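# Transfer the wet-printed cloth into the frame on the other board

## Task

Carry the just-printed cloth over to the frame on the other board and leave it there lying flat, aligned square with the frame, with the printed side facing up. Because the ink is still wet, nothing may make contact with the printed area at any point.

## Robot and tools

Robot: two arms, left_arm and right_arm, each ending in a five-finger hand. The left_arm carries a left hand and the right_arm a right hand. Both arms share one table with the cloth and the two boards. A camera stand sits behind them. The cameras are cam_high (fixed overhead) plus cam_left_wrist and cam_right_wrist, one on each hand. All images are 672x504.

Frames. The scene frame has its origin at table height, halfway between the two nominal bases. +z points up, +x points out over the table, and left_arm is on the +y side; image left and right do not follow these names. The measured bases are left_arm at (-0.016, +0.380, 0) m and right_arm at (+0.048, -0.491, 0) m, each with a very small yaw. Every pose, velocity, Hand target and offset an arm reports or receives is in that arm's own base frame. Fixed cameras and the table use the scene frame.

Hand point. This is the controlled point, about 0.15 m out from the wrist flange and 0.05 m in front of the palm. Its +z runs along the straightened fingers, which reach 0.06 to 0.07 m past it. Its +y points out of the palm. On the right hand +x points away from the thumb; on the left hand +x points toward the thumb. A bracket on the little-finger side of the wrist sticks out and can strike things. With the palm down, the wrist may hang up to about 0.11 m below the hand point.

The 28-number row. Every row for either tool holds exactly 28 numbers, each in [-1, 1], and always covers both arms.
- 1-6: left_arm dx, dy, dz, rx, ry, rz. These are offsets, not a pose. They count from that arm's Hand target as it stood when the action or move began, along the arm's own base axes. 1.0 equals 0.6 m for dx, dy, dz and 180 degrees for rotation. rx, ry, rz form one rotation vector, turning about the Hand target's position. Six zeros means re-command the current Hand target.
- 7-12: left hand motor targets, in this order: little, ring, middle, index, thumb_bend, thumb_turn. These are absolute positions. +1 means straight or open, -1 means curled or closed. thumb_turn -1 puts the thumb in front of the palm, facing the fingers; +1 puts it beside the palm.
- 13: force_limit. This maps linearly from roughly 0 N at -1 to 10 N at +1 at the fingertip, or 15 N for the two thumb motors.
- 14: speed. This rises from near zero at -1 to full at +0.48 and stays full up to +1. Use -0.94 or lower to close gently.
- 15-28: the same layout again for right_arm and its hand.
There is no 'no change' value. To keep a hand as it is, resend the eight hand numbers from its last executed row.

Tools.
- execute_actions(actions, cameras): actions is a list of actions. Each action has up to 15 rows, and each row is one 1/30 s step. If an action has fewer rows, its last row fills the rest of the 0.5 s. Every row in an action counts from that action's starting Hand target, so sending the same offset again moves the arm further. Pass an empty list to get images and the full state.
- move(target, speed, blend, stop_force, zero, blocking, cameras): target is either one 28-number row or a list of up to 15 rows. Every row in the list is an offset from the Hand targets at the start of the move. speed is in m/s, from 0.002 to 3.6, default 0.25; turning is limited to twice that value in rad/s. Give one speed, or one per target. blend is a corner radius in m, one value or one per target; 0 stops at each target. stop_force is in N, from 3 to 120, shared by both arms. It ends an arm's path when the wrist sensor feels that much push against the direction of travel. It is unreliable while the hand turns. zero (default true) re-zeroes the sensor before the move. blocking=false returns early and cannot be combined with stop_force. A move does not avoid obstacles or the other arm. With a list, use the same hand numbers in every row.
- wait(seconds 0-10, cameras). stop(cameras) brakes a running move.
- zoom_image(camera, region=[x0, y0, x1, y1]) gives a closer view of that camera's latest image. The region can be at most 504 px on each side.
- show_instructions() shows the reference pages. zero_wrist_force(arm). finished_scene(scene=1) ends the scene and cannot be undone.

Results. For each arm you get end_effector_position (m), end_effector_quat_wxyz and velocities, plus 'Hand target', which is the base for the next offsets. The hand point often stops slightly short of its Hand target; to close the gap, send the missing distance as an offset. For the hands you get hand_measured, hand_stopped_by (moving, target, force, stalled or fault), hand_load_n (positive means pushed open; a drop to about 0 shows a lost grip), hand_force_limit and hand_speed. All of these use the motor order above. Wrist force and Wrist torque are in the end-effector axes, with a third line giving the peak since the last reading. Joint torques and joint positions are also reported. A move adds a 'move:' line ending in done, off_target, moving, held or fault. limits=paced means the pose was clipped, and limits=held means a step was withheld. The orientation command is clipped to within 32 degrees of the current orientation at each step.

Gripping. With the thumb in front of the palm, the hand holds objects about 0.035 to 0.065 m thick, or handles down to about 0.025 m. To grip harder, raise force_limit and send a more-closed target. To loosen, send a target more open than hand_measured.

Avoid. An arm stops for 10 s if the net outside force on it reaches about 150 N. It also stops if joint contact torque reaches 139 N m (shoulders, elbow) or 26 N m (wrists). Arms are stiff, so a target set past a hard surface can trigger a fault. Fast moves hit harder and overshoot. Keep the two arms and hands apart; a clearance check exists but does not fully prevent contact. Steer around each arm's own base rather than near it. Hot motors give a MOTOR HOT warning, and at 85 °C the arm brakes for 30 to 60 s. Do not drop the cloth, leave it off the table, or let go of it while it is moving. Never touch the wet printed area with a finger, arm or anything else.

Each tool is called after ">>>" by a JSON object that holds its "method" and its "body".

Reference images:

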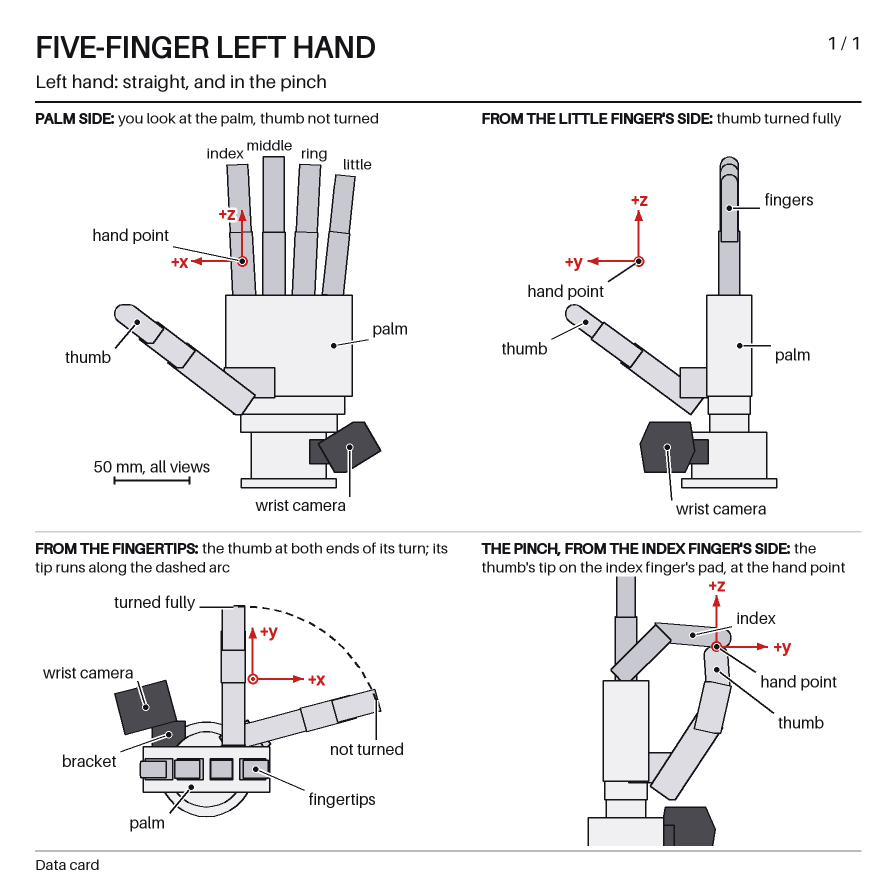

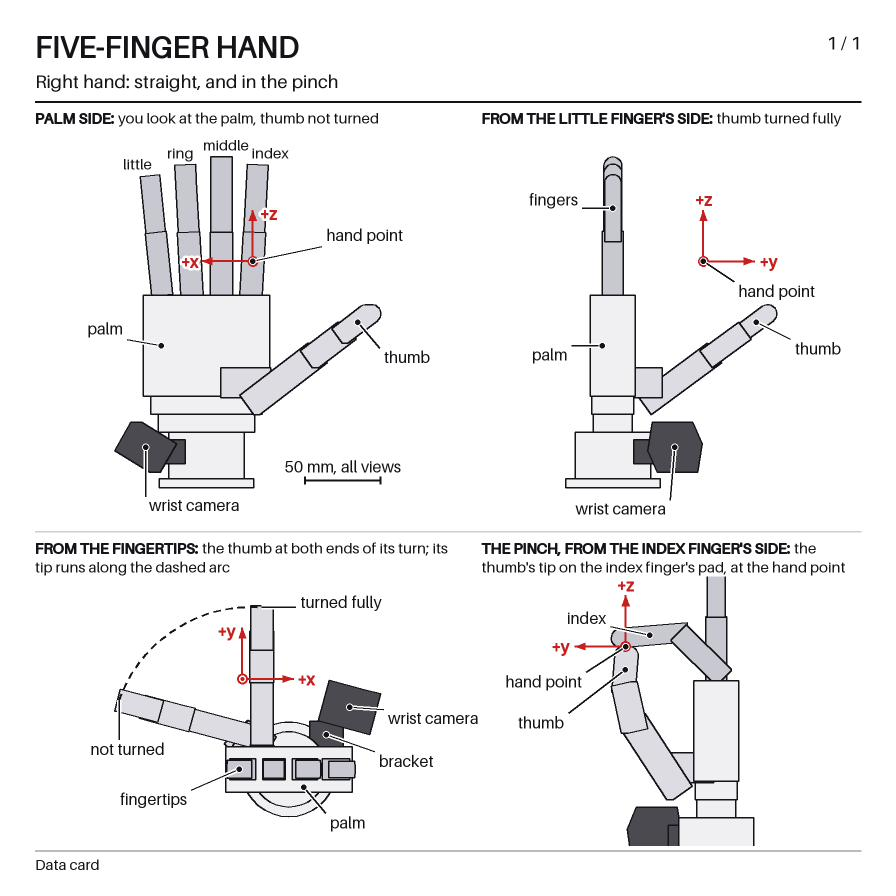

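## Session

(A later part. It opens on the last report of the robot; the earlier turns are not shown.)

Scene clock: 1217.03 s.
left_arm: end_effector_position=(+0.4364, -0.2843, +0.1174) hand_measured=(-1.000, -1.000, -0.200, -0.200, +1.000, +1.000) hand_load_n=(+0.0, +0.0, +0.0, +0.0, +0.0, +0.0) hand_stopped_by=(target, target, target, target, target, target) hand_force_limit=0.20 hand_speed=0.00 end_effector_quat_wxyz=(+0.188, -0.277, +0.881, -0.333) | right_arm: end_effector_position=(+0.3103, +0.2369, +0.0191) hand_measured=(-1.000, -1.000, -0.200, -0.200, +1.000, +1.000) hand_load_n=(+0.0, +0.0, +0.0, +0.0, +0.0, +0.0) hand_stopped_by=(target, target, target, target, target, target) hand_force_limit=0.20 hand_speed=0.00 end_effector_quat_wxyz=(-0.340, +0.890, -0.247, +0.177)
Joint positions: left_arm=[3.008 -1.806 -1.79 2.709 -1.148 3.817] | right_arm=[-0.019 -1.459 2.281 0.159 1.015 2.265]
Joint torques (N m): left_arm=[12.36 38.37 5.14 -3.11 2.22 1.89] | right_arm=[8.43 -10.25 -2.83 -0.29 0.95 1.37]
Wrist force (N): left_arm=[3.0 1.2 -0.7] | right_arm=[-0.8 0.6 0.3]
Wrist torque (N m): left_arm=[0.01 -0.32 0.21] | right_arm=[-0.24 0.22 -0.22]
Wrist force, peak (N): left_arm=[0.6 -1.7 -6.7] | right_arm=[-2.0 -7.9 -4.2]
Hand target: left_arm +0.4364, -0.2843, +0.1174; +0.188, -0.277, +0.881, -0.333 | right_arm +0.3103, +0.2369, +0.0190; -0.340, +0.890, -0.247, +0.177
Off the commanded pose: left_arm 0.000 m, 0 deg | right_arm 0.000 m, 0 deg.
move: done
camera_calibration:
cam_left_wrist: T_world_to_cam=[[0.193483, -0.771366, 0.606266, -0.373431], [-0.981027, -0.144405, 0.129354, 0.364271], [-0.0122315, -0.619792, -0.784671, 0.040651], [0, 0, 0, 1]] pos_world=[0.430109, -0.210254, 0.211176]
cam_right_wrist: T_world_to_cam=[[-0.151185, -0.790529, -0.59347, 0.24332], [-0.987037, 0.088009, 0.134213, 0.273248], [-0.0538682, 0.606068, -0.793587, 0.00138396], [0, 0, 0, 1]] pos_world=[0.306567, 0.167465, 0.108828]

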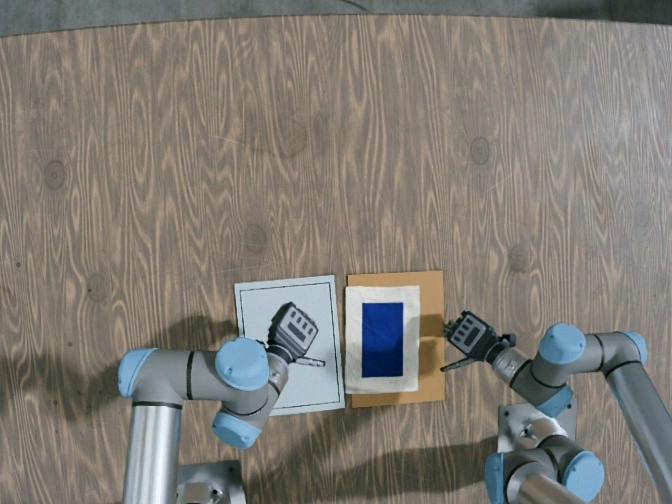

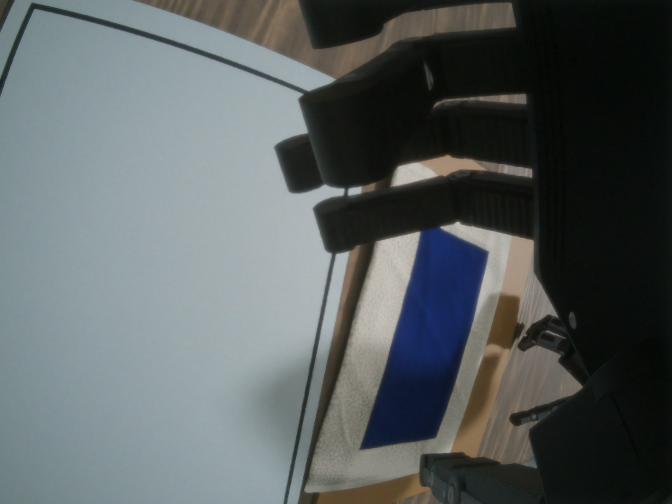

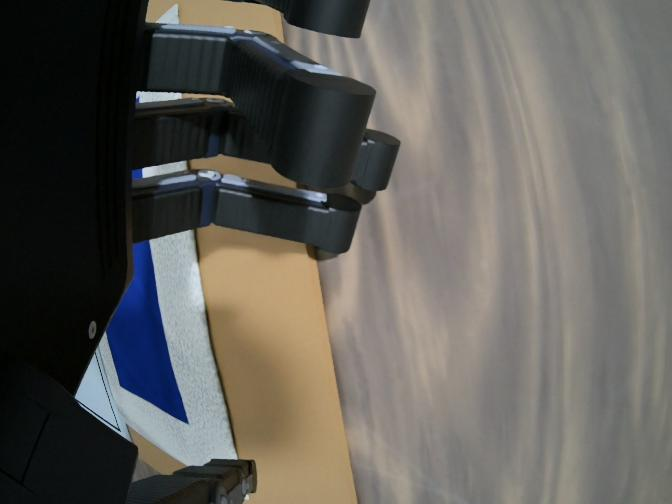

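>>> {"method": "move", "body": {"target": [0,0,0,0,0,0,-1,-1,-0.2,-0.2,1,1,0.2,0,0,0,-0.006,0,0,0,-1,-1,-0.2,-0.2,1,1,0.2,0], "speed": 0.02, "stop_force": 4}}

>>> {"method": "move", "body": {"target": [0,0,0,0,0,0,-1,-1,-0.2,-0.2,1,1,0.2,0,0,0.04,0,0,0,0,-1,-1,-0.2,-0.2,1,1,0.2,0], "speed": 0.015, "stop_force": 8, "cameras": ["all"]}}

>>> {"method": "zoom_image", "body": {"camera": "cam_high", "region": [230, 255, 460, 430]}}

Scene clock: 1230.97 s.
left_arm: end_effector_position=(+0.4364, -0.2843, +0.1174) hand_measured=(-1.000, -1.000, -0.200, -0.200, +1.000, +1.000) hand_load_n=(+0.0, +0.0, +0.0, +0.0, +0.0, +0.0) hand_stopped_by=(target, target, target, target, target, target) hand_force_limit=0.20 hand_speed=0.00 end_effector_quat_wxyz=(+0.188, -0.277, +0.881, -0.333) | right_arm: end_effector_position=(+0.3103, +0.2369, +0.0154) hand_measured=(-1.000, -1.000, -0.200, -0.200, +1.000, +1.000) hand_load_n=(+0.0, +0.0, +0.0, +0.0, +0.0, -0.5) hand_stopped_by=(target, target, target, target, target, target) hand_force_limit=0.20 hand_speed=0.00 end_effector_quat_wxyz=(-0.340, +0.890, -0.247, +0.177)
Joint positions: left_arm=[3.008 -1.806 -1.79 2.709 -1.148 3.817] | right_arm=[-0.019 -1.45 2.285 0.147 1.015 2.265]
Joint torques (N m): left_arm=[11.99 36.31 4.89 -3.05 2.25 2.17] | right_arm=[6.93 -9.19 -2.38 -0.5 0.83 1.15]
Wrist force (N): left_arm=[3.1 1.4 -0.6] | right_arm=[-0.9 0.4 0.5]
Wrist torque (N m): left_arm=[0.04 -0.33 0.21] | right_arm=[-0.29 0.23 -0.23]
Wrist force, peak (N): left_arm=[3.2 1.5 -1.0] | right_arm=[-1.0 0.7 0.6]
Hand target: left_arm +0.4364, -0.2843, +0.1174; +0.188, -0.277, +0.881, -0.333 | right_arm +0.3103, +0.2369, +0.0154; -0.340, +0.890, -0.247, +0.177
Off the commanded pose: left_arm 0.000 m, 0 deg | right_arm 0.000 m, 0 deg.
move: done

Scene clock: 1233.13 s.
left_arm: end_effector_position=(+0.4364, -0.2843, +0.1174) hand_measured=(-1.000, -1.000, -0.200, -0.200, +1.000, +1.000) hand_load_n=(+0.0, +0.0, +0.0, +0.5, +0.0, +0.0) hand_stopped_by=(target, target, target, target, target, target) hand_force_limit=0.20 hand_speed=0.00 end_effector_quat_wxyz=(+0.188, -0.277, +0.881, -0.333) | right_arm: end_effector_position=(+0.3104, +0.2525, +0.0155) hand_measured=(-1.000, -1.000, -0.200, -0.202, +1.000, +1.000) hand_load_n=(+0.0, +0.0, +0.0, -11.0, +0.0, +0.0) hand_stopped_by=(target, target, target, target, target, target) hand_force_limit=0.20 hand_speed=0.00 end_effector_quat_wxyz=(-0.340, +0.890, -0.246, +0.177)
Joint positions: left_arm=[3.008 -1.806 -1.79 2.709 -1.148 3.817] | right_arm=[0.047 -1.441 2.264 0.126 1.052 2.328]
Joint torques (N m): left_arm=[12.26 37.47 5.29 -3.19 2.33 2.21] | right_arm=[-5.68 -23.63 0.97 2.36 -2.04 -1.8]
Wrist force (N): left_arm=[3.3 1.2 -0.7] | right_arm=[2.6 -6.1 -11.9]
Wrist torque (N m): left_arm=[0.03 -0.37 0.23] | right_arm=[-0.22 0.20 -0.01]
Wrist force, peak (N): left_arm=[3.2 1.7 -0.6] | right_arm=[5.3 -2.6 -13.1]
Hand target: left_arm +0.4364, -0.2843, +0.1174; +0.188, -0.277, +0.881, -0.333 | right_arm +0.3104, +0.2525, +0.0155; -0.340, +0.890, -0.246, +0.177 (not the last commanded pose)
Off the commanded pose: left_arm 0.000 m, 0 deg | right_arm 0.008 m, 0 deg.
move: contact (right_arm)
camera_calibration:
cam_left_wrist: T_world_to_cam=[[0.193483, -0.771366, 0.606266, -0.373431], [-0.981027, -0.144405, 0.129354, 0.364271], [-0.0122315, -0.619792, -0.784671, 0.040651], [0, 0, 0, 1]] pos_world=[0.430109, -0.210254, 0.211176]
cam_right_wrist: T_world_to_cam=[[-0.151061, -0.790409, -0.593662, 0.253491], [-0.987056, 0.087883, 0.134155, 0.272492], [-0.0538643, 0.606243, -0.793453, -0.010969], [0, 0, 0, 1]] pos_world=[0.306666, 0.183064, 0.105228]

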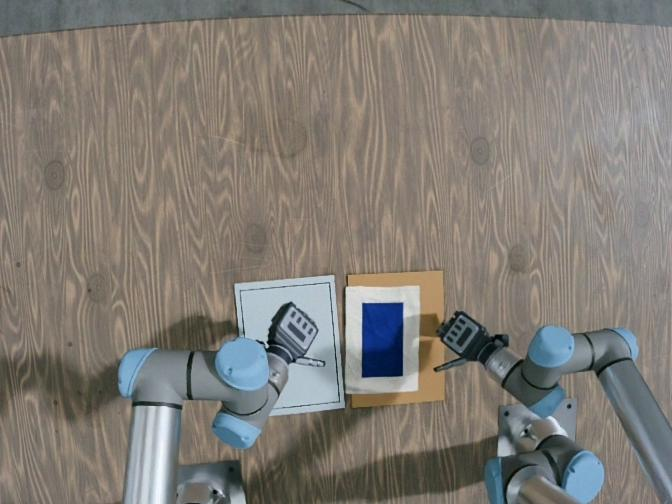

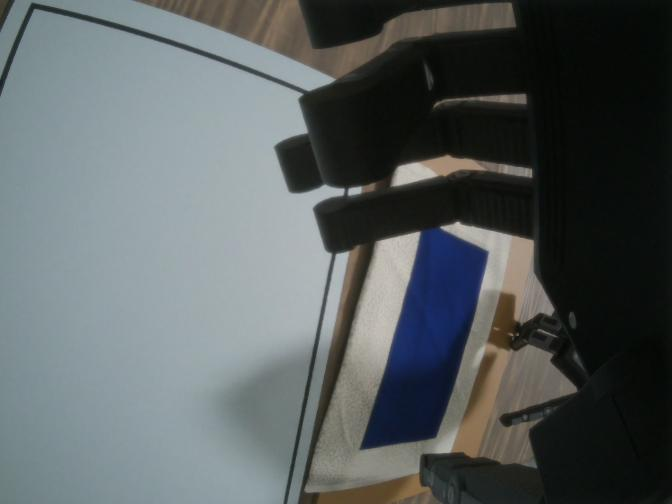

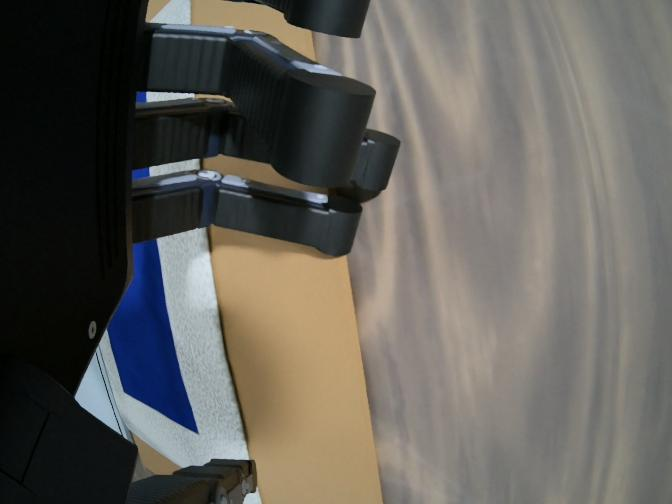

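Scaled by 2.191.

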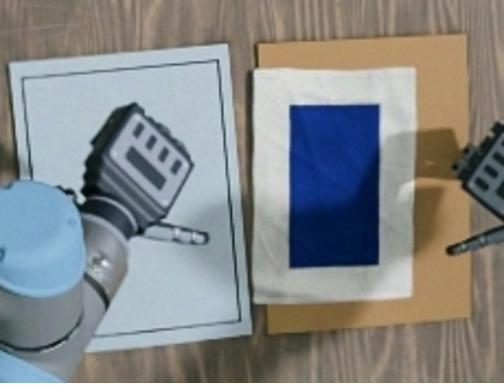

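>>> {"method": "move", "body": {"target": [[0,0,0,0,0,0,-1,-1,-0.2,-0.2,1,1,0.2,0,0,-0.012,0,0,0,0,-1,-1,-0.2,-0.2,1,1,0.2,0],[0.05,-0.21,0,0,0,0,-1,-1,-0.2,-0.2,1,1,0.2,0,0,-0.012,0.15,0,0,0,-1,-1,-0.2,-0.2,1,1,0.2,0],[0.05,-0.42,-0.02,0,0,0,-1,-1,-0.2,-0.2,1,1,0.2,0,-0.1998,0.2053,0.1,0,0,0,-1,-1,-0.2,-0.2,1,1,0.2,0],[0.05,-0.42,-0.1483,0,0,0,-1,-1,-0.2,-0.2,1,1,0.2,0,-0.1998,0.2053,0.022,0,0,0,-1,-1,-0.2,-0.2,1,1,0.2,0]], "speed": 0.2, "blend": [0.002,0.03,0.01,0]}}

>>> {"method": "move", "body": {"target": [0,0,-0.02,0,0,0,-1,-1,-0.2,-0.2,1,1,0.2,0,0,0,-0.02,0,0,0,-1,-1,-0.2,-0.2,1,1,0.2,0], "speed": 0.008, "stop_force": 7, "cameras": ["cam_left_wrist","cam_right_wrist"]}}

Scene clock: 1286.93 s.
left_arm: end_effector_position=(+0.4664, -0.5362, +0.0285) hand_measured=(-1.000, -1.000, -0.200, -0.200, +1.000, +1.000) hand_load_n=(+0.0, +0.0, +0.0, +0.0, +0.0, +0.0) hand_stopped_by=(target, target, target, target, target, target) hand_force_limit=0.20 hand_speed=0.00 end_effector_quat_wxyz=(+0.188, -0.277, +0.881, -0.333) | right_arm: end_effector_position=(+0.1905, +0.3756, +0.0288) hand_measured=(-1.000, -1.000, -0.200, -0.200, +1.000, +1.000) hand_load_n=(+0.0, +0.0, +0.0, +0.0, +0.0, +0.0) hand_stopped_by=(target, target, target, target, target, target) hand_force_limit=0.20 hand_speed=0.00 end_effector_quat_wxyz=(-0.340, +0.890, -0.246, +0.177)
Joint positions: left_arm=[2.526 -2.282 -1.288 2.779 -1.474 3.448] | right_arm=[0.691 -1.479 2.216 0.051 1.478 2.841]
Joint torques (N m): left_arm=[-13.66 36.05 5.54 1.3 -1.95 -2.06] | right_arm=[7.78 -11.69 -4.75 -1.03 1.53 1.54]
Wrist force (N): left_arm=[3.2 1.1 -0.4] | right_arm=[-0.9 0.6 0.2]
Wrist torque (N m): left_arm=[-0.01 -0.33 0.31] | right_arm=[-0.27 0.24 -0.19]
Wrist force, peak (N): left_arm=[3.2 1.9 -0.1] | right_arm=[2.6 -6.2 -12.1]
Hand target: left_arm +0.4664, -0.5363, +0.0284; +0.188, -0.277, +0.881, -0.333 | right_arm +0.1905, +0.3757, +0.0287; -0.340, +0.890, -0.246, +0.177
Off the commanded pose: left_arm 0.000 m, 0 deg | right_arm 0.000 m, 0 deg.
move: done

Scene clock: 1289.17 s.
left_arm: end_effector_position=(+0.4665, -0.5363, +0.0214) hand_measured=(-1.000, -1.000, -0.200, -0.200, +1.000, +1.000) hand_load_n=(+0.0, +0.0, -3.5, -2.5, +0.0, -0.5) hand_stopped_by=(target, target, target, target, target, target) hand_force_limit=0.20 hand_speed=0.00 end_effector_quat_wxyz=(+0.188, -0.277, +0.881, -0.333) | right_arm: end_effector_position=(+0.1905, +0.3757, +0.0216) hand_measured=(-1.000, -1.000, -0.200, -0.200, +1.000, +1.000) hand_load_n=(+0.0, +0.0, -2.0, -1.5, +0.0, +0.0) hand_stopped_by=(target, target, target, target, target, target) hand_force_limit=0.20 hand_speed=0.00 end_effector_quat_wxyz=(-0.340, +0.890, -0.246, +0.177)
Joint positions: left_arm=[2.526 -2.289 -1.295 2.794 -1.474 3.448] | right_arm=[0.691 -1.464 2.225 0.028 1.478 2.841]
Joint torques (N m): left_arm=[-12.42 51.38 25.76 -3.28 -1.68 -1.98] | right_arm=[5.39 -25.67 -22.31 2.82 1.62 1.11]
Wrist force (N): left_arm=[1.9 -4.2 -5.6] | right_arm=[0.3 -4.5 -4.4]
Wrist torque (N m): left_arm=[0.04 -0.35 0.34] | right_arm=[-0.27 0.29 -0.23]
Wrist force, peak (N): left_arm=[1.9 -5.7 -7.2] | right_arm=[0.8 -6.4 -6.4]
Hand target: left_arm +0.4665, -0.5363, +0.0214; +0.188, -0.277, +0.881, -0.333 (not the last commanded pose) | right_arm +0.1905, +0.3757, +0.0216; -0.340, +0.890, -0.246, +0.177 (not the last commanded pose)
Off the commanded pose: left_arm 0.005 m, 0 deg | right_arm 0.005 m, 0 deg.
move: contact (left_arm, right_arm)
camera_calibration:
cam_left_wrist: T_world_to_cam=[[0.193485, -0.771281, 0.606374, -0.515391], [-0.981027, -0.144388, 0.129376, 0.369735], [-0.0122317, -0.619902, -0.784584, -0.190559], [0, 0, 0, 1]] pos_world=[0.460109, -0.462253, 0.115176]
cam_right_wrist: T_world_to_cam=[[-0.151063, -0.790399, -0.593674, 0.336318], [-0.987061, 0.0879435, 0.134077, 0.142503], [-0.0537647, 0.606246, -0.793457, -0.0873754], [0, 0, 0, 1]] pos_world=[0.186766, 0.306264, 0.111228]
Images, in order (width x height): cam_left_wrist 672x504, cam_right_wrist 672x504.

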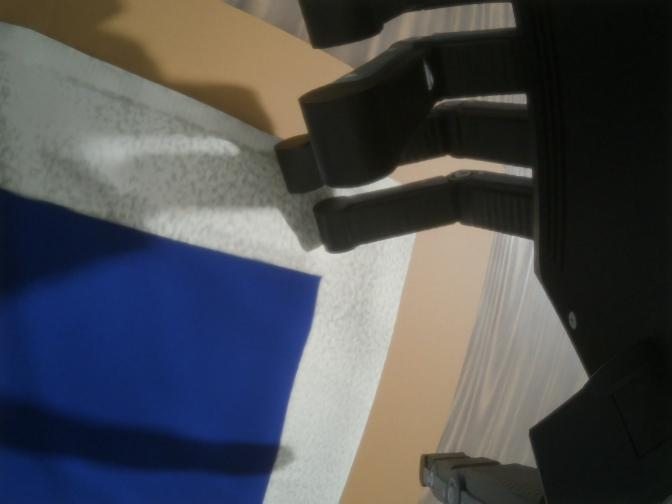

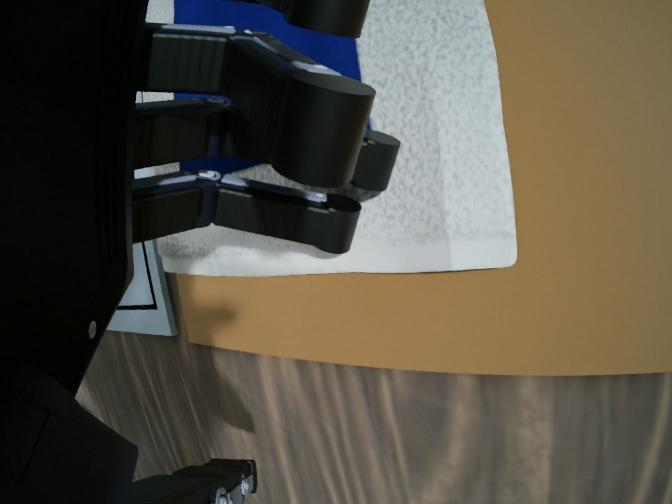

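>>> {"method": "move", "body": {"target": [-0.02,0.0006,0,0,0,-0.0611,-1,-1,-0.2,-0.2,1,1,0.2,0,-0.0108,0.0683,0,0,0,-0.0611,-1,-1,-0.2,-0.2,1,1,0.2,0], "speed": 0.05, "cameras": ["all"]}}

>>> {"method": "zoom_image", "body": {"camera": "cam_high", "region": [290, 260, 450, 410]}}

Scene clock: 1333.43 s.
left_arm: end_effector_position=(+0.4544, -0.5359, +0.0213) hand_measured=(-1.000, -1.000, -0.200, -0.200, +1.000, +1.000) hand_load_n=(+0.0, +0.0, -3.0, -1.5, +0.0, -0.5) hand_stopped_by=(target, target, target, target, target, target) hand_force_limit=0.20 hand_speed=0.00 end_effector_quat_wxyz=(+0.155, -0.192, +0.904, -0.350) | right_arm: end_effector_position=(+0.1840, +0.4166, +0.0216) hand_measured=(-1.000, -1.000, -0.200, -0.200, +1.000, +1.000) hand_load_n=(+0.0, +0.0, -3.5, -2.5, +0.0, +0.0) hand_stopped_by=(target, target, target, target, target, target) hand_force_limit=0.20 hand_speed=0.00 end_effector_quat_wxyz=(-0.322, +0.862, -0.331, +0.208)
Joint positions: left_arm=[2.557 -2.285 -1.308 2.774 -1.319 3.61] | right_arm=[0.898 -1.355 2.093 0.064 1.759 3.124]
Joint torques (N m): left_arm=[11.05 29.83 15.95 -4.06 2.14 1.94] | right_arm=[8.37 -13.01 -24.57 2.15 0.95 1.52]
Wrist force (N): left_arm=[-0.4 -3.8 -4.1] | right_arm=[3.0 -2.9 -6.1]
Wrist torque (N m): left_arm=[0.04 -0.40 0.30] | right_arm=[-0.27 0.33 -0.23]
Wrist force, peak (N): left_arm=[2.0 -4.4 -5.6] | right_arm=[3.2 -3.4 -6.3]
Hand target: left_arm +0.4545, -0.5359, +0.0214; +0.155, -0.191, +0.904, -0.350 | right_arm +0.1840, +0.4167, +0.0216; -0.322, +0.862, -0.331, +0.208
Off the commanded pose: left_arm 0.000 m, 0 deg | right_arm 0.000 m, 0 deg.
move: done
camera_calibration:
cam_left_wrist: T_world_to_cam=[[0.0428902, -0.794077, 0.606303, -0.456469], [-0.990571, 0.0452329, 0.129315, 0.463935], [-0.130111, -0.606132, -0.784649, -0.129598], [0, 0, 0, 1]] pos_world=[0.462276, -0.46201, 0.115076]
cam_right_wrist: T_world_to_cam=[[-0.298867, -0.747123, -0.593705, 0.376848], [-0.952231, 0.274376, 0.13407, 0.0484043], [0.0627319, 0.605413, -0.793435, -0.133621], [0, 0, 0, 1]] pos_world=[0.167102, 0.349167, 0.111228]

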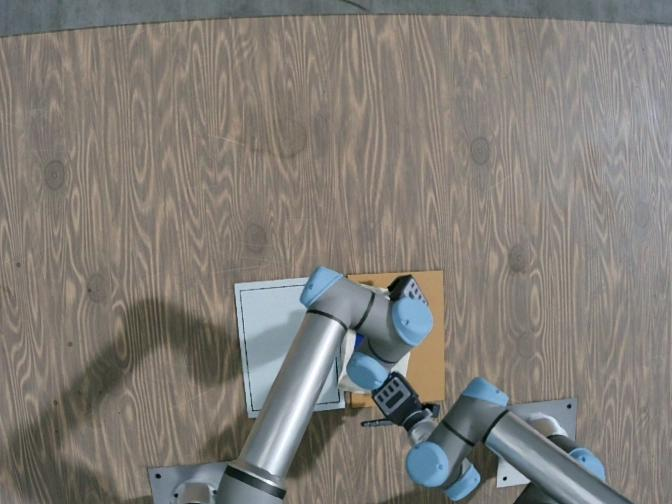

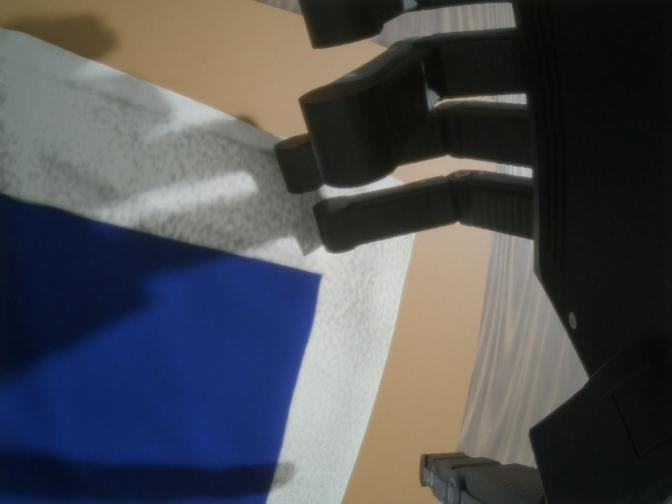

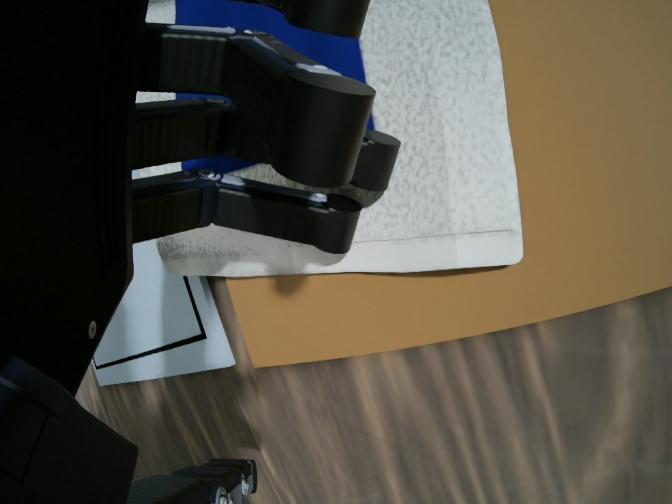

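Scaled by 3.150.

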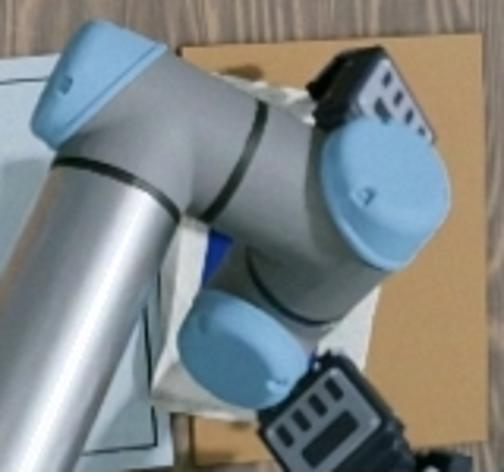

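>>> {"method": "zoom_image", "body": {"camera": "cam_high", "region": [325, 325, 385, 400]}}

>>> {"method": "zoom_image", "body": {"camera": "cam_right_wrist", "region": [110, 200, 270, 360]}}

Scaled by 6.720.

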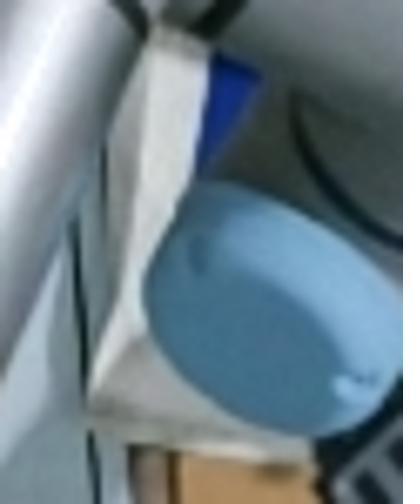

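Scaled by 3.150 from the camera's 672x504 image, which has a finer 960x720 frame.

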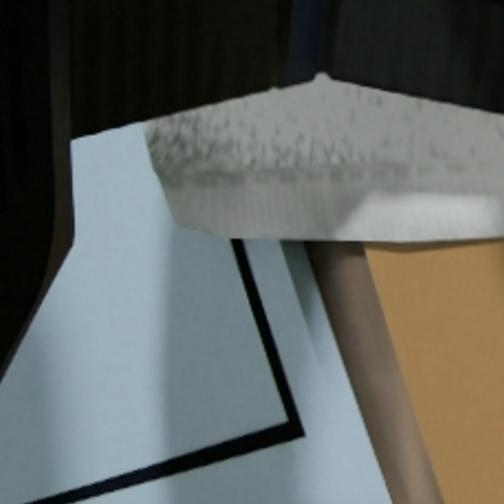

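>>> {"method": "move", "body": {"target": [0.0318,-0.051,0,0,0,0.0872,-1,-1,-0.2,-0.2,1,1,0.2,0,0.0248,-0.1475,0,0,0,0.0872,-1,-1,-0.2,-0.2,1,1,0.2,0], "speed": 0.06, "cameras": ["all"]}}

>>> {"method": "zoom_image", "body": {"camera": "cam_high", "region": [290, 260, 450, 410]}}

>>> {"method": "zoom_image", "body": {"camera": "cam_right_wrist", "region": [110, 200, 270, 360]}}

Scene clock: 1384.17 s.
left_arm: end_effector_position=(+0.4735, -0.5665, +0.0214) hand_measured=(-1.000, -1.000, -0.200, -0.200, +1.000, +1.000) hand_load_n=(+0.0, +0.0, -6.0, -5.0, +0.0, -0.5) hand_stopped_by=(target, target, target, target, target, target) hand_force_limit=0.20 hand_speed=0.00 end_effector_quat_wxyz=(+0.201, -0.313, +0.869, -0.325) | right_arm: end_effector_position=(+0.1989, +0.3282, +0.0216) hand_measured=(-1.000, -1.000, -0.200, -0.200, +1.000, +1.000) hand_load_n=(+0.0, +0.0, -1.0, +0.0, +0.0, -0.5) hand_stopped_by=(target, target, target, target, target, target) hand_force_limit=0.20 hand_speed=0.00 end_effector_quat_wxyz=(-0.347, +0.899, -0.210, +0.162)
Joint positions: left_arm=[2.474 -2.353 -1.178 2.746 -1.569 3.352] | right_arm=[0.461 -1.551 2.332 0.054 1.262 2.61]
Joint torques (N m): left_arm=[-14.22 32.71 29.59 -2.4 -1.45 -2] | right_arm=[-5.27 -22.27 -1.06 2.79 -1.55 -2.06]
Wrist force (N): left_arm=[1.7 -1.1 -7.3] | right_arm=[-1.6 -4.1 -2.4]
Wrist torque (N m): left_arm=[0.01 -0.40 0.34] | right_arm=[-0.20 0.27 -0.08]
Wrist force, peak (N): left_arm=[1.4 -1.5 -7.7] | right_arm=[-2.2 -6.9 -4.6]
Hand target: left_arm +0.4735, -0.5665, +0.0214; +0.201, -0.313, +0.869, -0.325 | right_arm +0.1989, +0.3282, +0.0216; -0.347, +0.899, -0.210, +0.162
Off the commanded pose: left_arm 0.000 m, 0 deg | right_arm 0.000 m, 0 deg.
move: done
camera_calibration:
cam_left_wrist: T_world_to_cam=[[0.255873, -0.752908, 0.606349, -0.559209], [-0.965943, -0.224108, 0.129343, 0.32002], [0.0385041, -0.618794, -0.784609, -0.232609], [0, 0, 0, 1]] pos_world=[0.461165, -0.493251, 0.115176]
cam_right_wrist: T_world_to_cam=[[-0.0858591, -0.800124, -0.593658, 0.290278], [-0.990956, 0.00690972, 0.134006, 0.182331], [-0.10312, 0.599795, -0.793481, -0.0462077], [0, 0, 0, 1]] pos_world=[0.20084, 0.258714, 0.111228]

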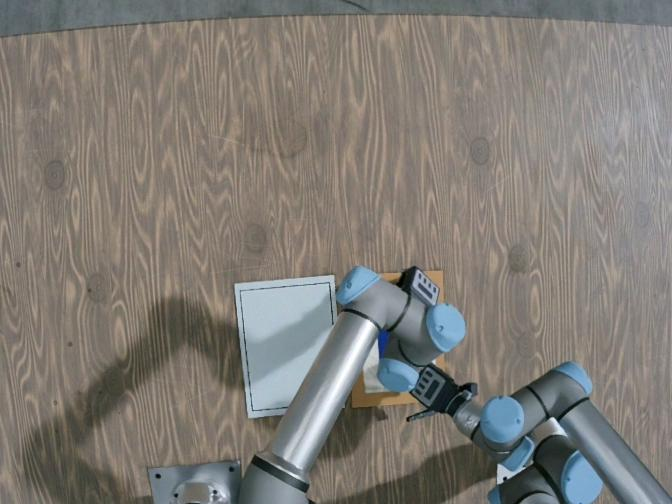

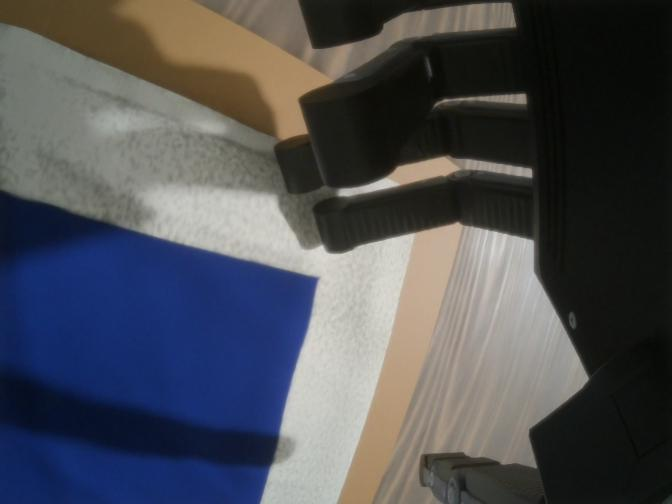

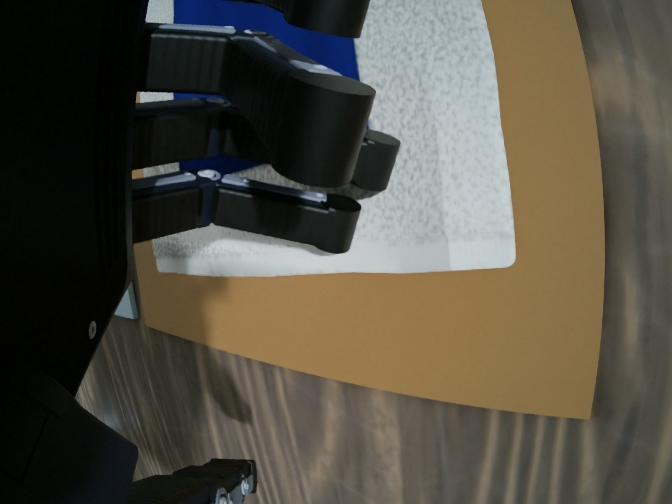

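Scaled by 3.150.

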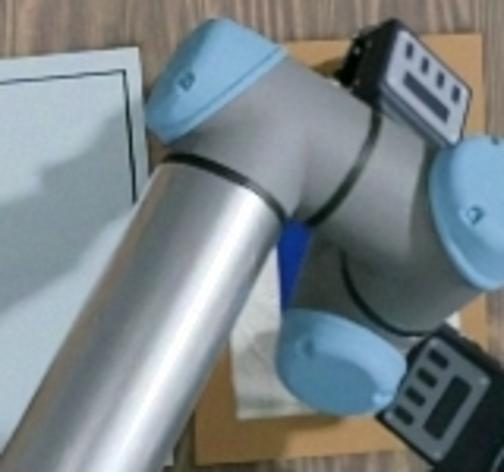

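Scaled by 3.150 from the camera's 672x504 image, which has a finer 960x720 frame.

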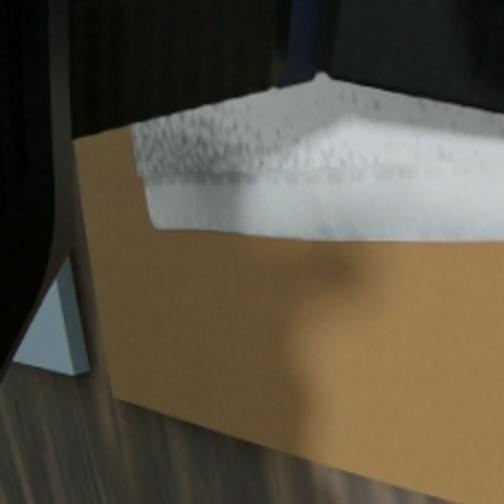

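>>> {"method": "move", "body": {"target": [0.0068,0.2249,0,0,0,0,-1,-1,-0.2,-0.2,1,1,0.2,0,-0.0077,0.2249,0,0,0,0,-1,-1,-0.2,-0.2,1,1,0.2,0], "speed": 0.06, "cameras": ["all"]}}

>>> {"method": "zoom_image", "body": {"camera": "cam_high", "region": [280, 260, 440, 410]}}

>>> {"method": "zoom_image", "body": {"camera": "cam_right_wrist", "region": [110, 200, 270, 360]}}

Scene clock: 1413.73 s.
left_arm: end_effector_position=(+0.4776, -0.4317, +0.0214) hand_measured=(-1.000, -1.000, -0.200, -0.200, +1.000, +1.000) hand_load_n=(+0.0, +0.0, -2.0, -1.0, +0.0, +0.0) hand_stopped_by=(target, target, target, target, target, target) hand_force_limit=0.20 hand_speed=0.00 end_effector_quat_wxyz=(+0.201, -0.313, +0.869, -0.325) | right_arm: end_effector_position=(+0.1943, +0.4630, +0.0216) hand_measured=(-1.000, -1.000, -0.200, -0.200, +1.000, +1.000) hand_load_n=(+0.0, +0.0, -4.5, -3.0, +0.0, +0.0) hand_stopped_by=(target, target, target, target, target, target) hand_force_limit=0.20 hand_speed=0.00 end_effector_quat_wxyz=(-0.347, +0.899, -0.210, +0.162)
Joint positions: left_arm=[2.688 -2.147 -1.544 2.894 -1.418 3.505] | right_arm=[0.854 -1.286 1.995 0.076 1.536 2.898]
Joint torques (N m): left_arm=[13.67 47.13 2.99 0.9 1.4 2.38] | right_arm=[7.6 -17.28 -24.79 1.86 0.82 1.73]
Wrist force (N): left_arm=[3.8 -3.4 -3.3] | right_arm=[2.2 -2.6 -7.7]
Wrist torque (N m): left_arm=[0.08 -0.32 0.24] | right_arm=[-0.33 0.33 -0.22]
Wrist force, peak (N): left_arm=[4.7 -6.1 -5.0] | right_arm=[2.3 -2.9 -7.7]
Hand target: left_arm +0.4776, -0.4316, +0.0214; +0.201, -0.313, +0.869, -0.325 | right_arm +0.1943, +0.4631, +0.0216; -0.347, +0.899, -0.210, +0.162
Off the commanded pose: left_arm 0.000 m, 0 deg | right_arm 0.000 m, 0 deg.
move: done
camera_calibration:
cam_left_wrist: T_world_to_cam=[[0.255971, -0.752907, 0.606309, -0.458706], [-0.965913, -0.224251, 0.129317, 0.354054], [0.0386015, -0.618743, -0.784644, -0.149312], [0, 0, 0, 1]] pos_world=[0.465164, -0.358352, 0.115176]
cam_right_wrist: T_world_to_cam=[[-0.0857593, -0.800129, -0.593665, 0.397723], [-0.990955, 0.00677092, 0.134025, 0.176893], [-0.103218, 0.59979, -0.793473, -0.127513], [0, 0, 0, 1]] pos_world=[0.19624, 0.393513, 0.111228]

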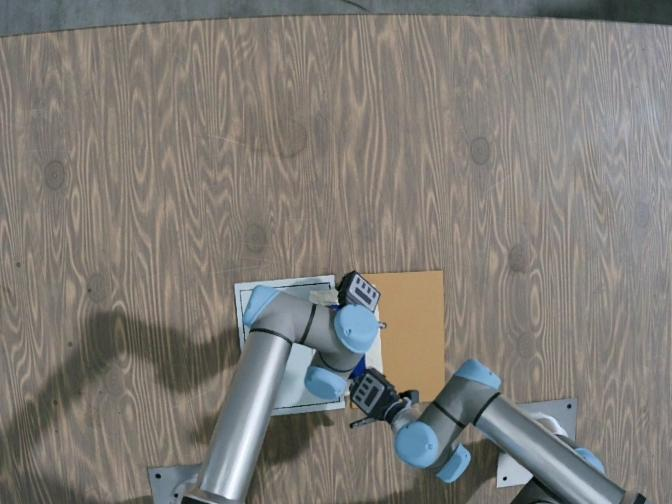

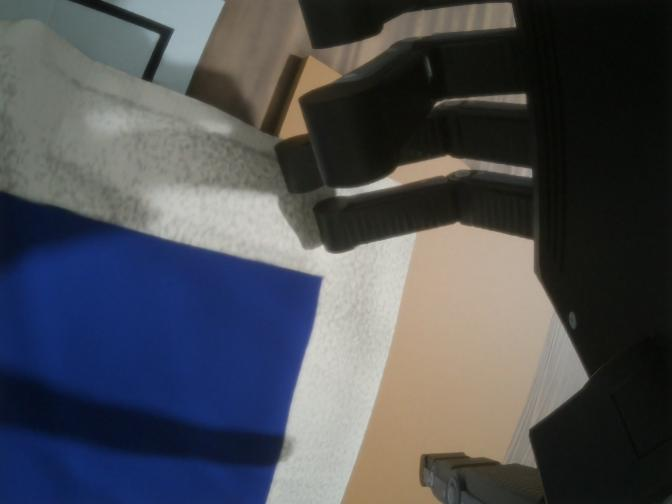

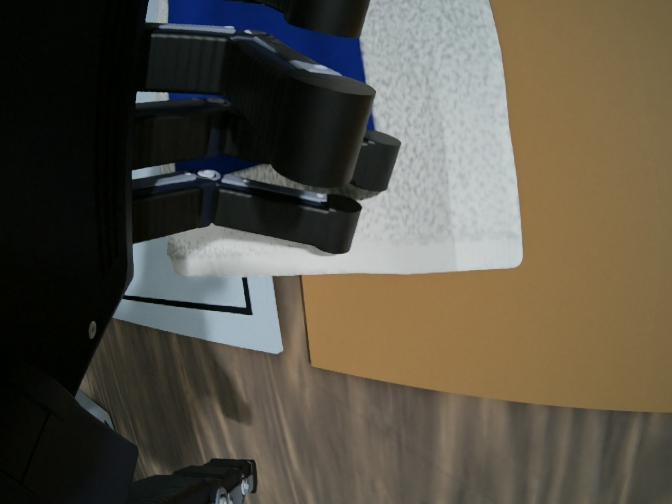

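Scaled by 3.150.

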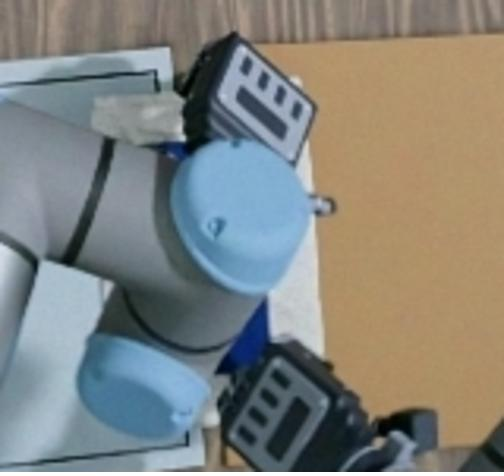

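Scaled by 3.150 from the camera's 672x504 image, which has a finer 960x720 frame.

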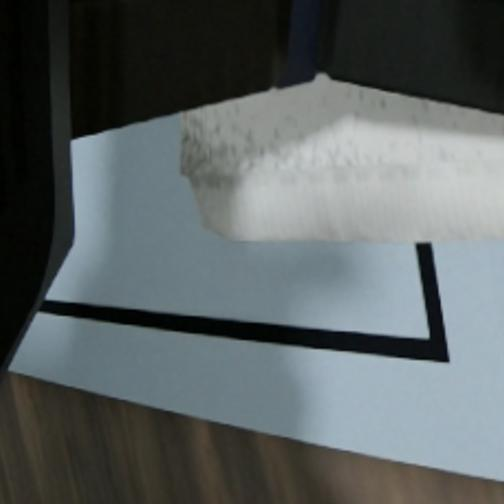

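>>> {"method": "move", "body": {"target": [[0,0,0.025,0,0,0,-1,-1,-0.2,-0.2,1,1,0.2,0,0,0,0.025,0,0,0,-1,-1,-0.2,-0.2,1,1,0.2,0],[0.0037,0.1233,0.025,0,0,0,-1,-1,-0.2,-0.2,1,1,0.2,0,-0.0042,0.1233,0.025,0,0,0,-1,-1,-0.2,-0.2,1,1,0.2,0],[0.0037,0.1233,0.011,0,0,0,-1,-1,-0.2,-0.2,1,1,0.2,0,-0.0042,0.1233,0.011,0,0,0,-1,-1,-0.2,-0.2,1,1,0.2,0]], "speed": 0.1, "blend": [0.004,0.004,0]}}

>>> {"method": "move", "body": {"target": [0,0,-0.02,0,0,0,-1,-1,-0.2,-0.2,1,1,0.2,0,0,0,-0.02,0,0,0,-1,-1,-0.2,-0.2,1,1,0.2,0], "speed": 0.008, "stop_force": 7, "cameras": ["all"]}}

Scene clock: 1435.63 s.
left_arm: end_effector_position=(+0.4798, -0.3577, +0.0281) hand_measured=(-1.000, -1.000, -0.200, -0.200, +1.000, +1.000) hand_load_n=(+0.0, +0.0, +0.0, +0.0, +0.0, +0.0) hand_stopped_by=(target, target, target, target, target, target) hand_force_limit=0.20 hand_speed=0.00 end_effector_quat_wxyz=(+0.201, -0.313, +0.869, -0.325) | right_arm: end_effector_position=(+0.1917, +0.5370, +0.0283) hand_measured=(-1.000, -1.000, -0.200, -0.200, +1.000, +1.000) hand_load_n=(+0.0, +0.0, +0.0, +0.0, +0.0, +0.0) hand_stopped_by=(target, target, target, target, target, target) hand_force_limit=0.20 hand_speed=0.00 end_effector_quat_wxyz=(-0.347, +0.899, -0.210, +0.162)
Joint positions: left_arm=[2.836 -2.054 -1.682 2.917 -1.316 3.614] | right_arm=[0.977 -1.153 1.777 0.161 1.623 2.985]
Joint torques (N m): left_arm=[11.61 25.12 4.45 1.57 2.28 2.01] | right_arm=[6.43 -28.53 -25.92 -0.9 1.89 1.26]
Wrist force (N): left_arm=[3.2 1.2 -0.7] | right_arm=[-1.1 0.4 0.3]
Wrist torque (N m): left_arm=[0.02 -0.34 0.24] | right_arm=[-0.29 0.27 -0.21]
Wrist force, peak (N): left_arm=[3.8 -3.8 -3.6] | right_arm=[2.4 -2.7 -8.2]
Hand target: left_arm +0.4798, -0.3576, +0.0280; +0.201, -0.313, +0.869, -0.325 | right_arm +0.1918, +0.5371, +0.0282; -0.347, +0.899, -0.210, +0.162
Off the commanded pose: left_arm 0.000 m, 0 deg | right_arm 0.000 m, 0 deg.
move: done

Scene clock: 1437.70 s.
left_arm: end_effector_position=(+0.4799, -0.3576, +0.0221) hand_measured=(-1.000, -1.000, -0.200, -0.200, +1.000, +1.000) hand_load_n=(+0.0, +0.0, -5.0, -0.5, +0.0, +0.0) hand_stopped_by=(target, target, target, target, target, target) hand_force_limit=0.20 hand_speed=0.00 end_effector_quat_wxyz=(+0.201, -0.313, +0.869, -0.325) | right_arm: end_effector_position=(+0.1918, +0.5371, +0.0223) hand_measured=(-1.000, -1.000, -0.200, -0.200, +1.000, +1.000) hand_load_n=(+0.0, +0.0, -1.5, -2.5, +0.0, +0.0) hand_stopped_by=(target, target, target, target, target, target) hand_force_limit=0.20 hand_speed=0.00 end_effector_quat_wxyz=(-0.347, +0.899, -0.210, +0.162)
Joint positions: left_arm=[2.836 -2.062 -1.688 2.93 -1.316 3.614] | right_arm=[0.977 -1.144 1.782 0.147 1.623 2.985]
Joint torques (N m): left_arm=[12.67 41.58 24.63 -3.59 0.81 1.92] | right_arm=[6.59 -40.57 -23.5 2.64 1.45 1.07]
Wrist force (N): left_arm=[1.8 -5.1 -5.5] | right_arm=[0.2 -4.7 -5.1]
Wrist torque (N m): left_arm=[0.03 -0.40 0.34] | right_arm=[-0.24 0.29 -0.23]
Wrist force, peak (N): left_arm=[1.9 -6.7 -6.5] | right_arm=[0.6 -6.5 -6.8]
Hand target: left_arm +0.4799, -0.3576, +0.0221; +0.201, -0.313, +0.869, -0.325 (not the last commanded pose) | right_arm +0.1918, +0.5371, +0.0223; -0.347, +0.899, -0.210, +0.162 (not the last commanded pose)
Off the commanded pose: left_arm 0.006 m, 0 deg | right_arm 0.006 m, 0 deg.
move: contact (left_arm, right_arm)
camera_calibration:
cam_left_wrist: T_world_to_cam=[[0.255885, -0.752873, 0.606387, -0.403902], [-0.965932, -0.224238, 0.1292, 0.372818], [0.0387039, -0.618789, -0.784603, -0.103208], [0, 0, 0, 1]] pos_world=[0.467464, -0.284352, 0.115776]
cam_right_wrist: T_world_to_cam=[[-0.0857942, -0.800045, -0.593773, 0.457252], [-0.990952, 0.00677885, 0.134049, 0.1738], [-0.10322, 0.599901, -0.793388, -0.171642], [0, 0, 0, 1]] pos_world=[0.19374, 0.467613, 0.112028]

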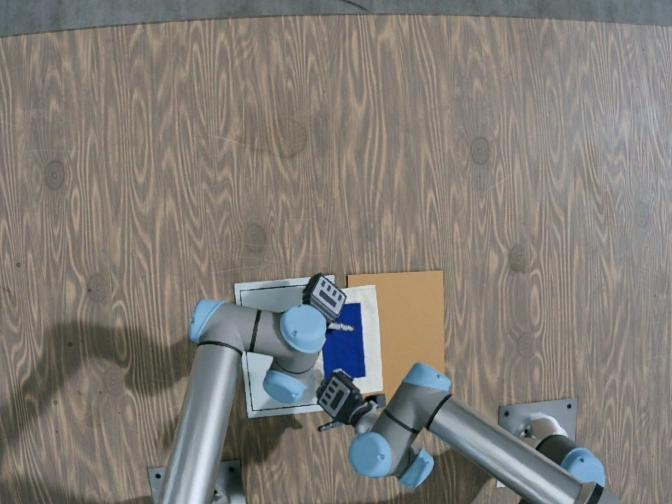

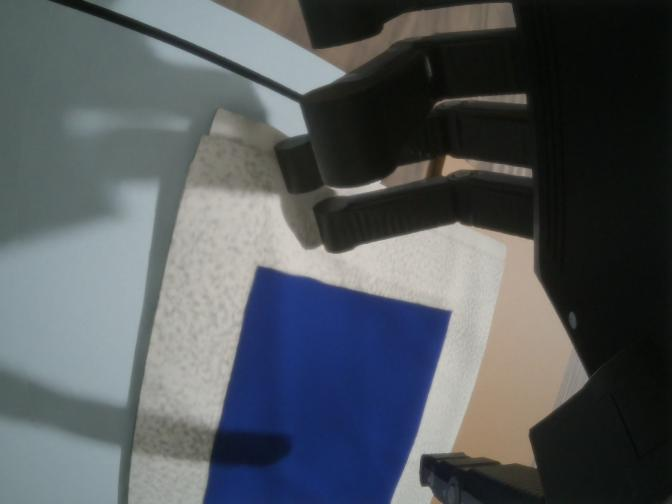

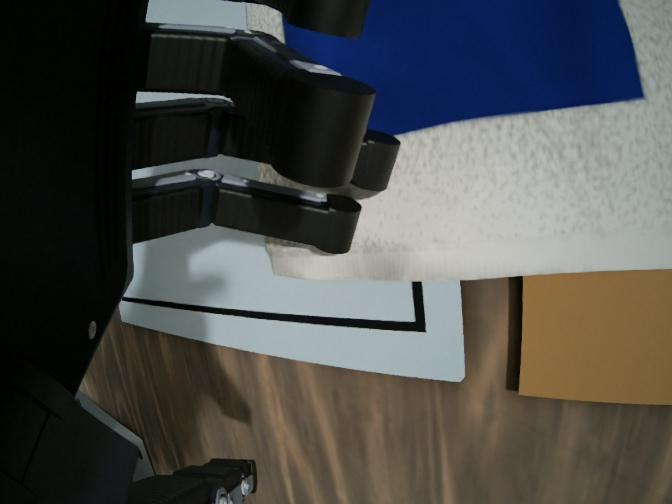

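>>> {"method": "zoom_image", "body": {"camera": "cam_left_wrist", "region": [130, 80, 370, 320]}}

>>> {"method": "zoom_image", "body": {"camera": "cam_right_wrist", "region": [220, 100, 460, 320]}}

>>> {"method": "zoom_image", "body": {"camera": "cam_high", "region": [290, 260, 410, 410]}}

Scaled by 2.100 from the camera's 672x504 image, which has a finer 960x720 frame.

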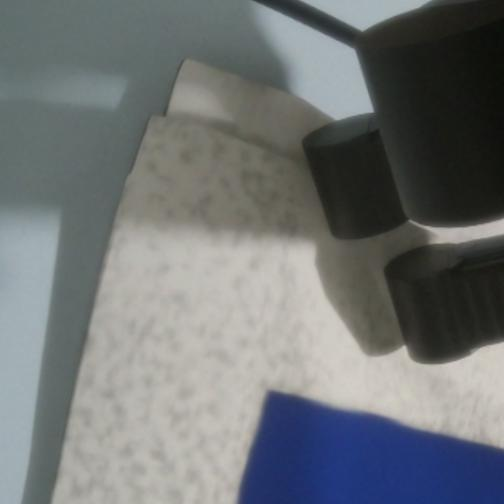

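Scaled by 2.100 from the camera's 672x504 image, which has a finer 960x720 frame.

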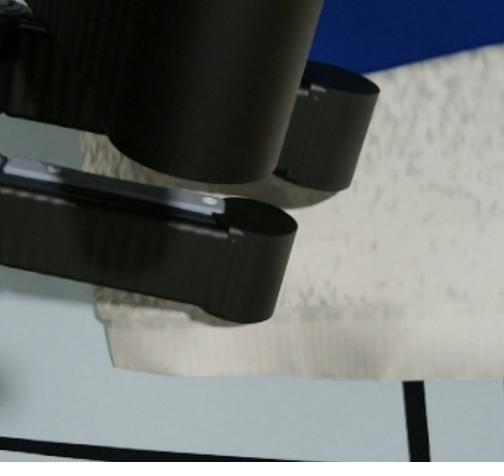

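Scaled by 3.360.

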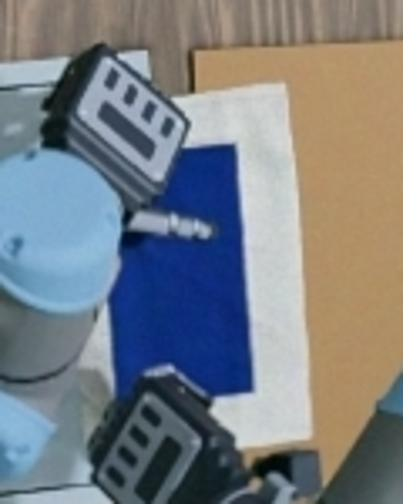

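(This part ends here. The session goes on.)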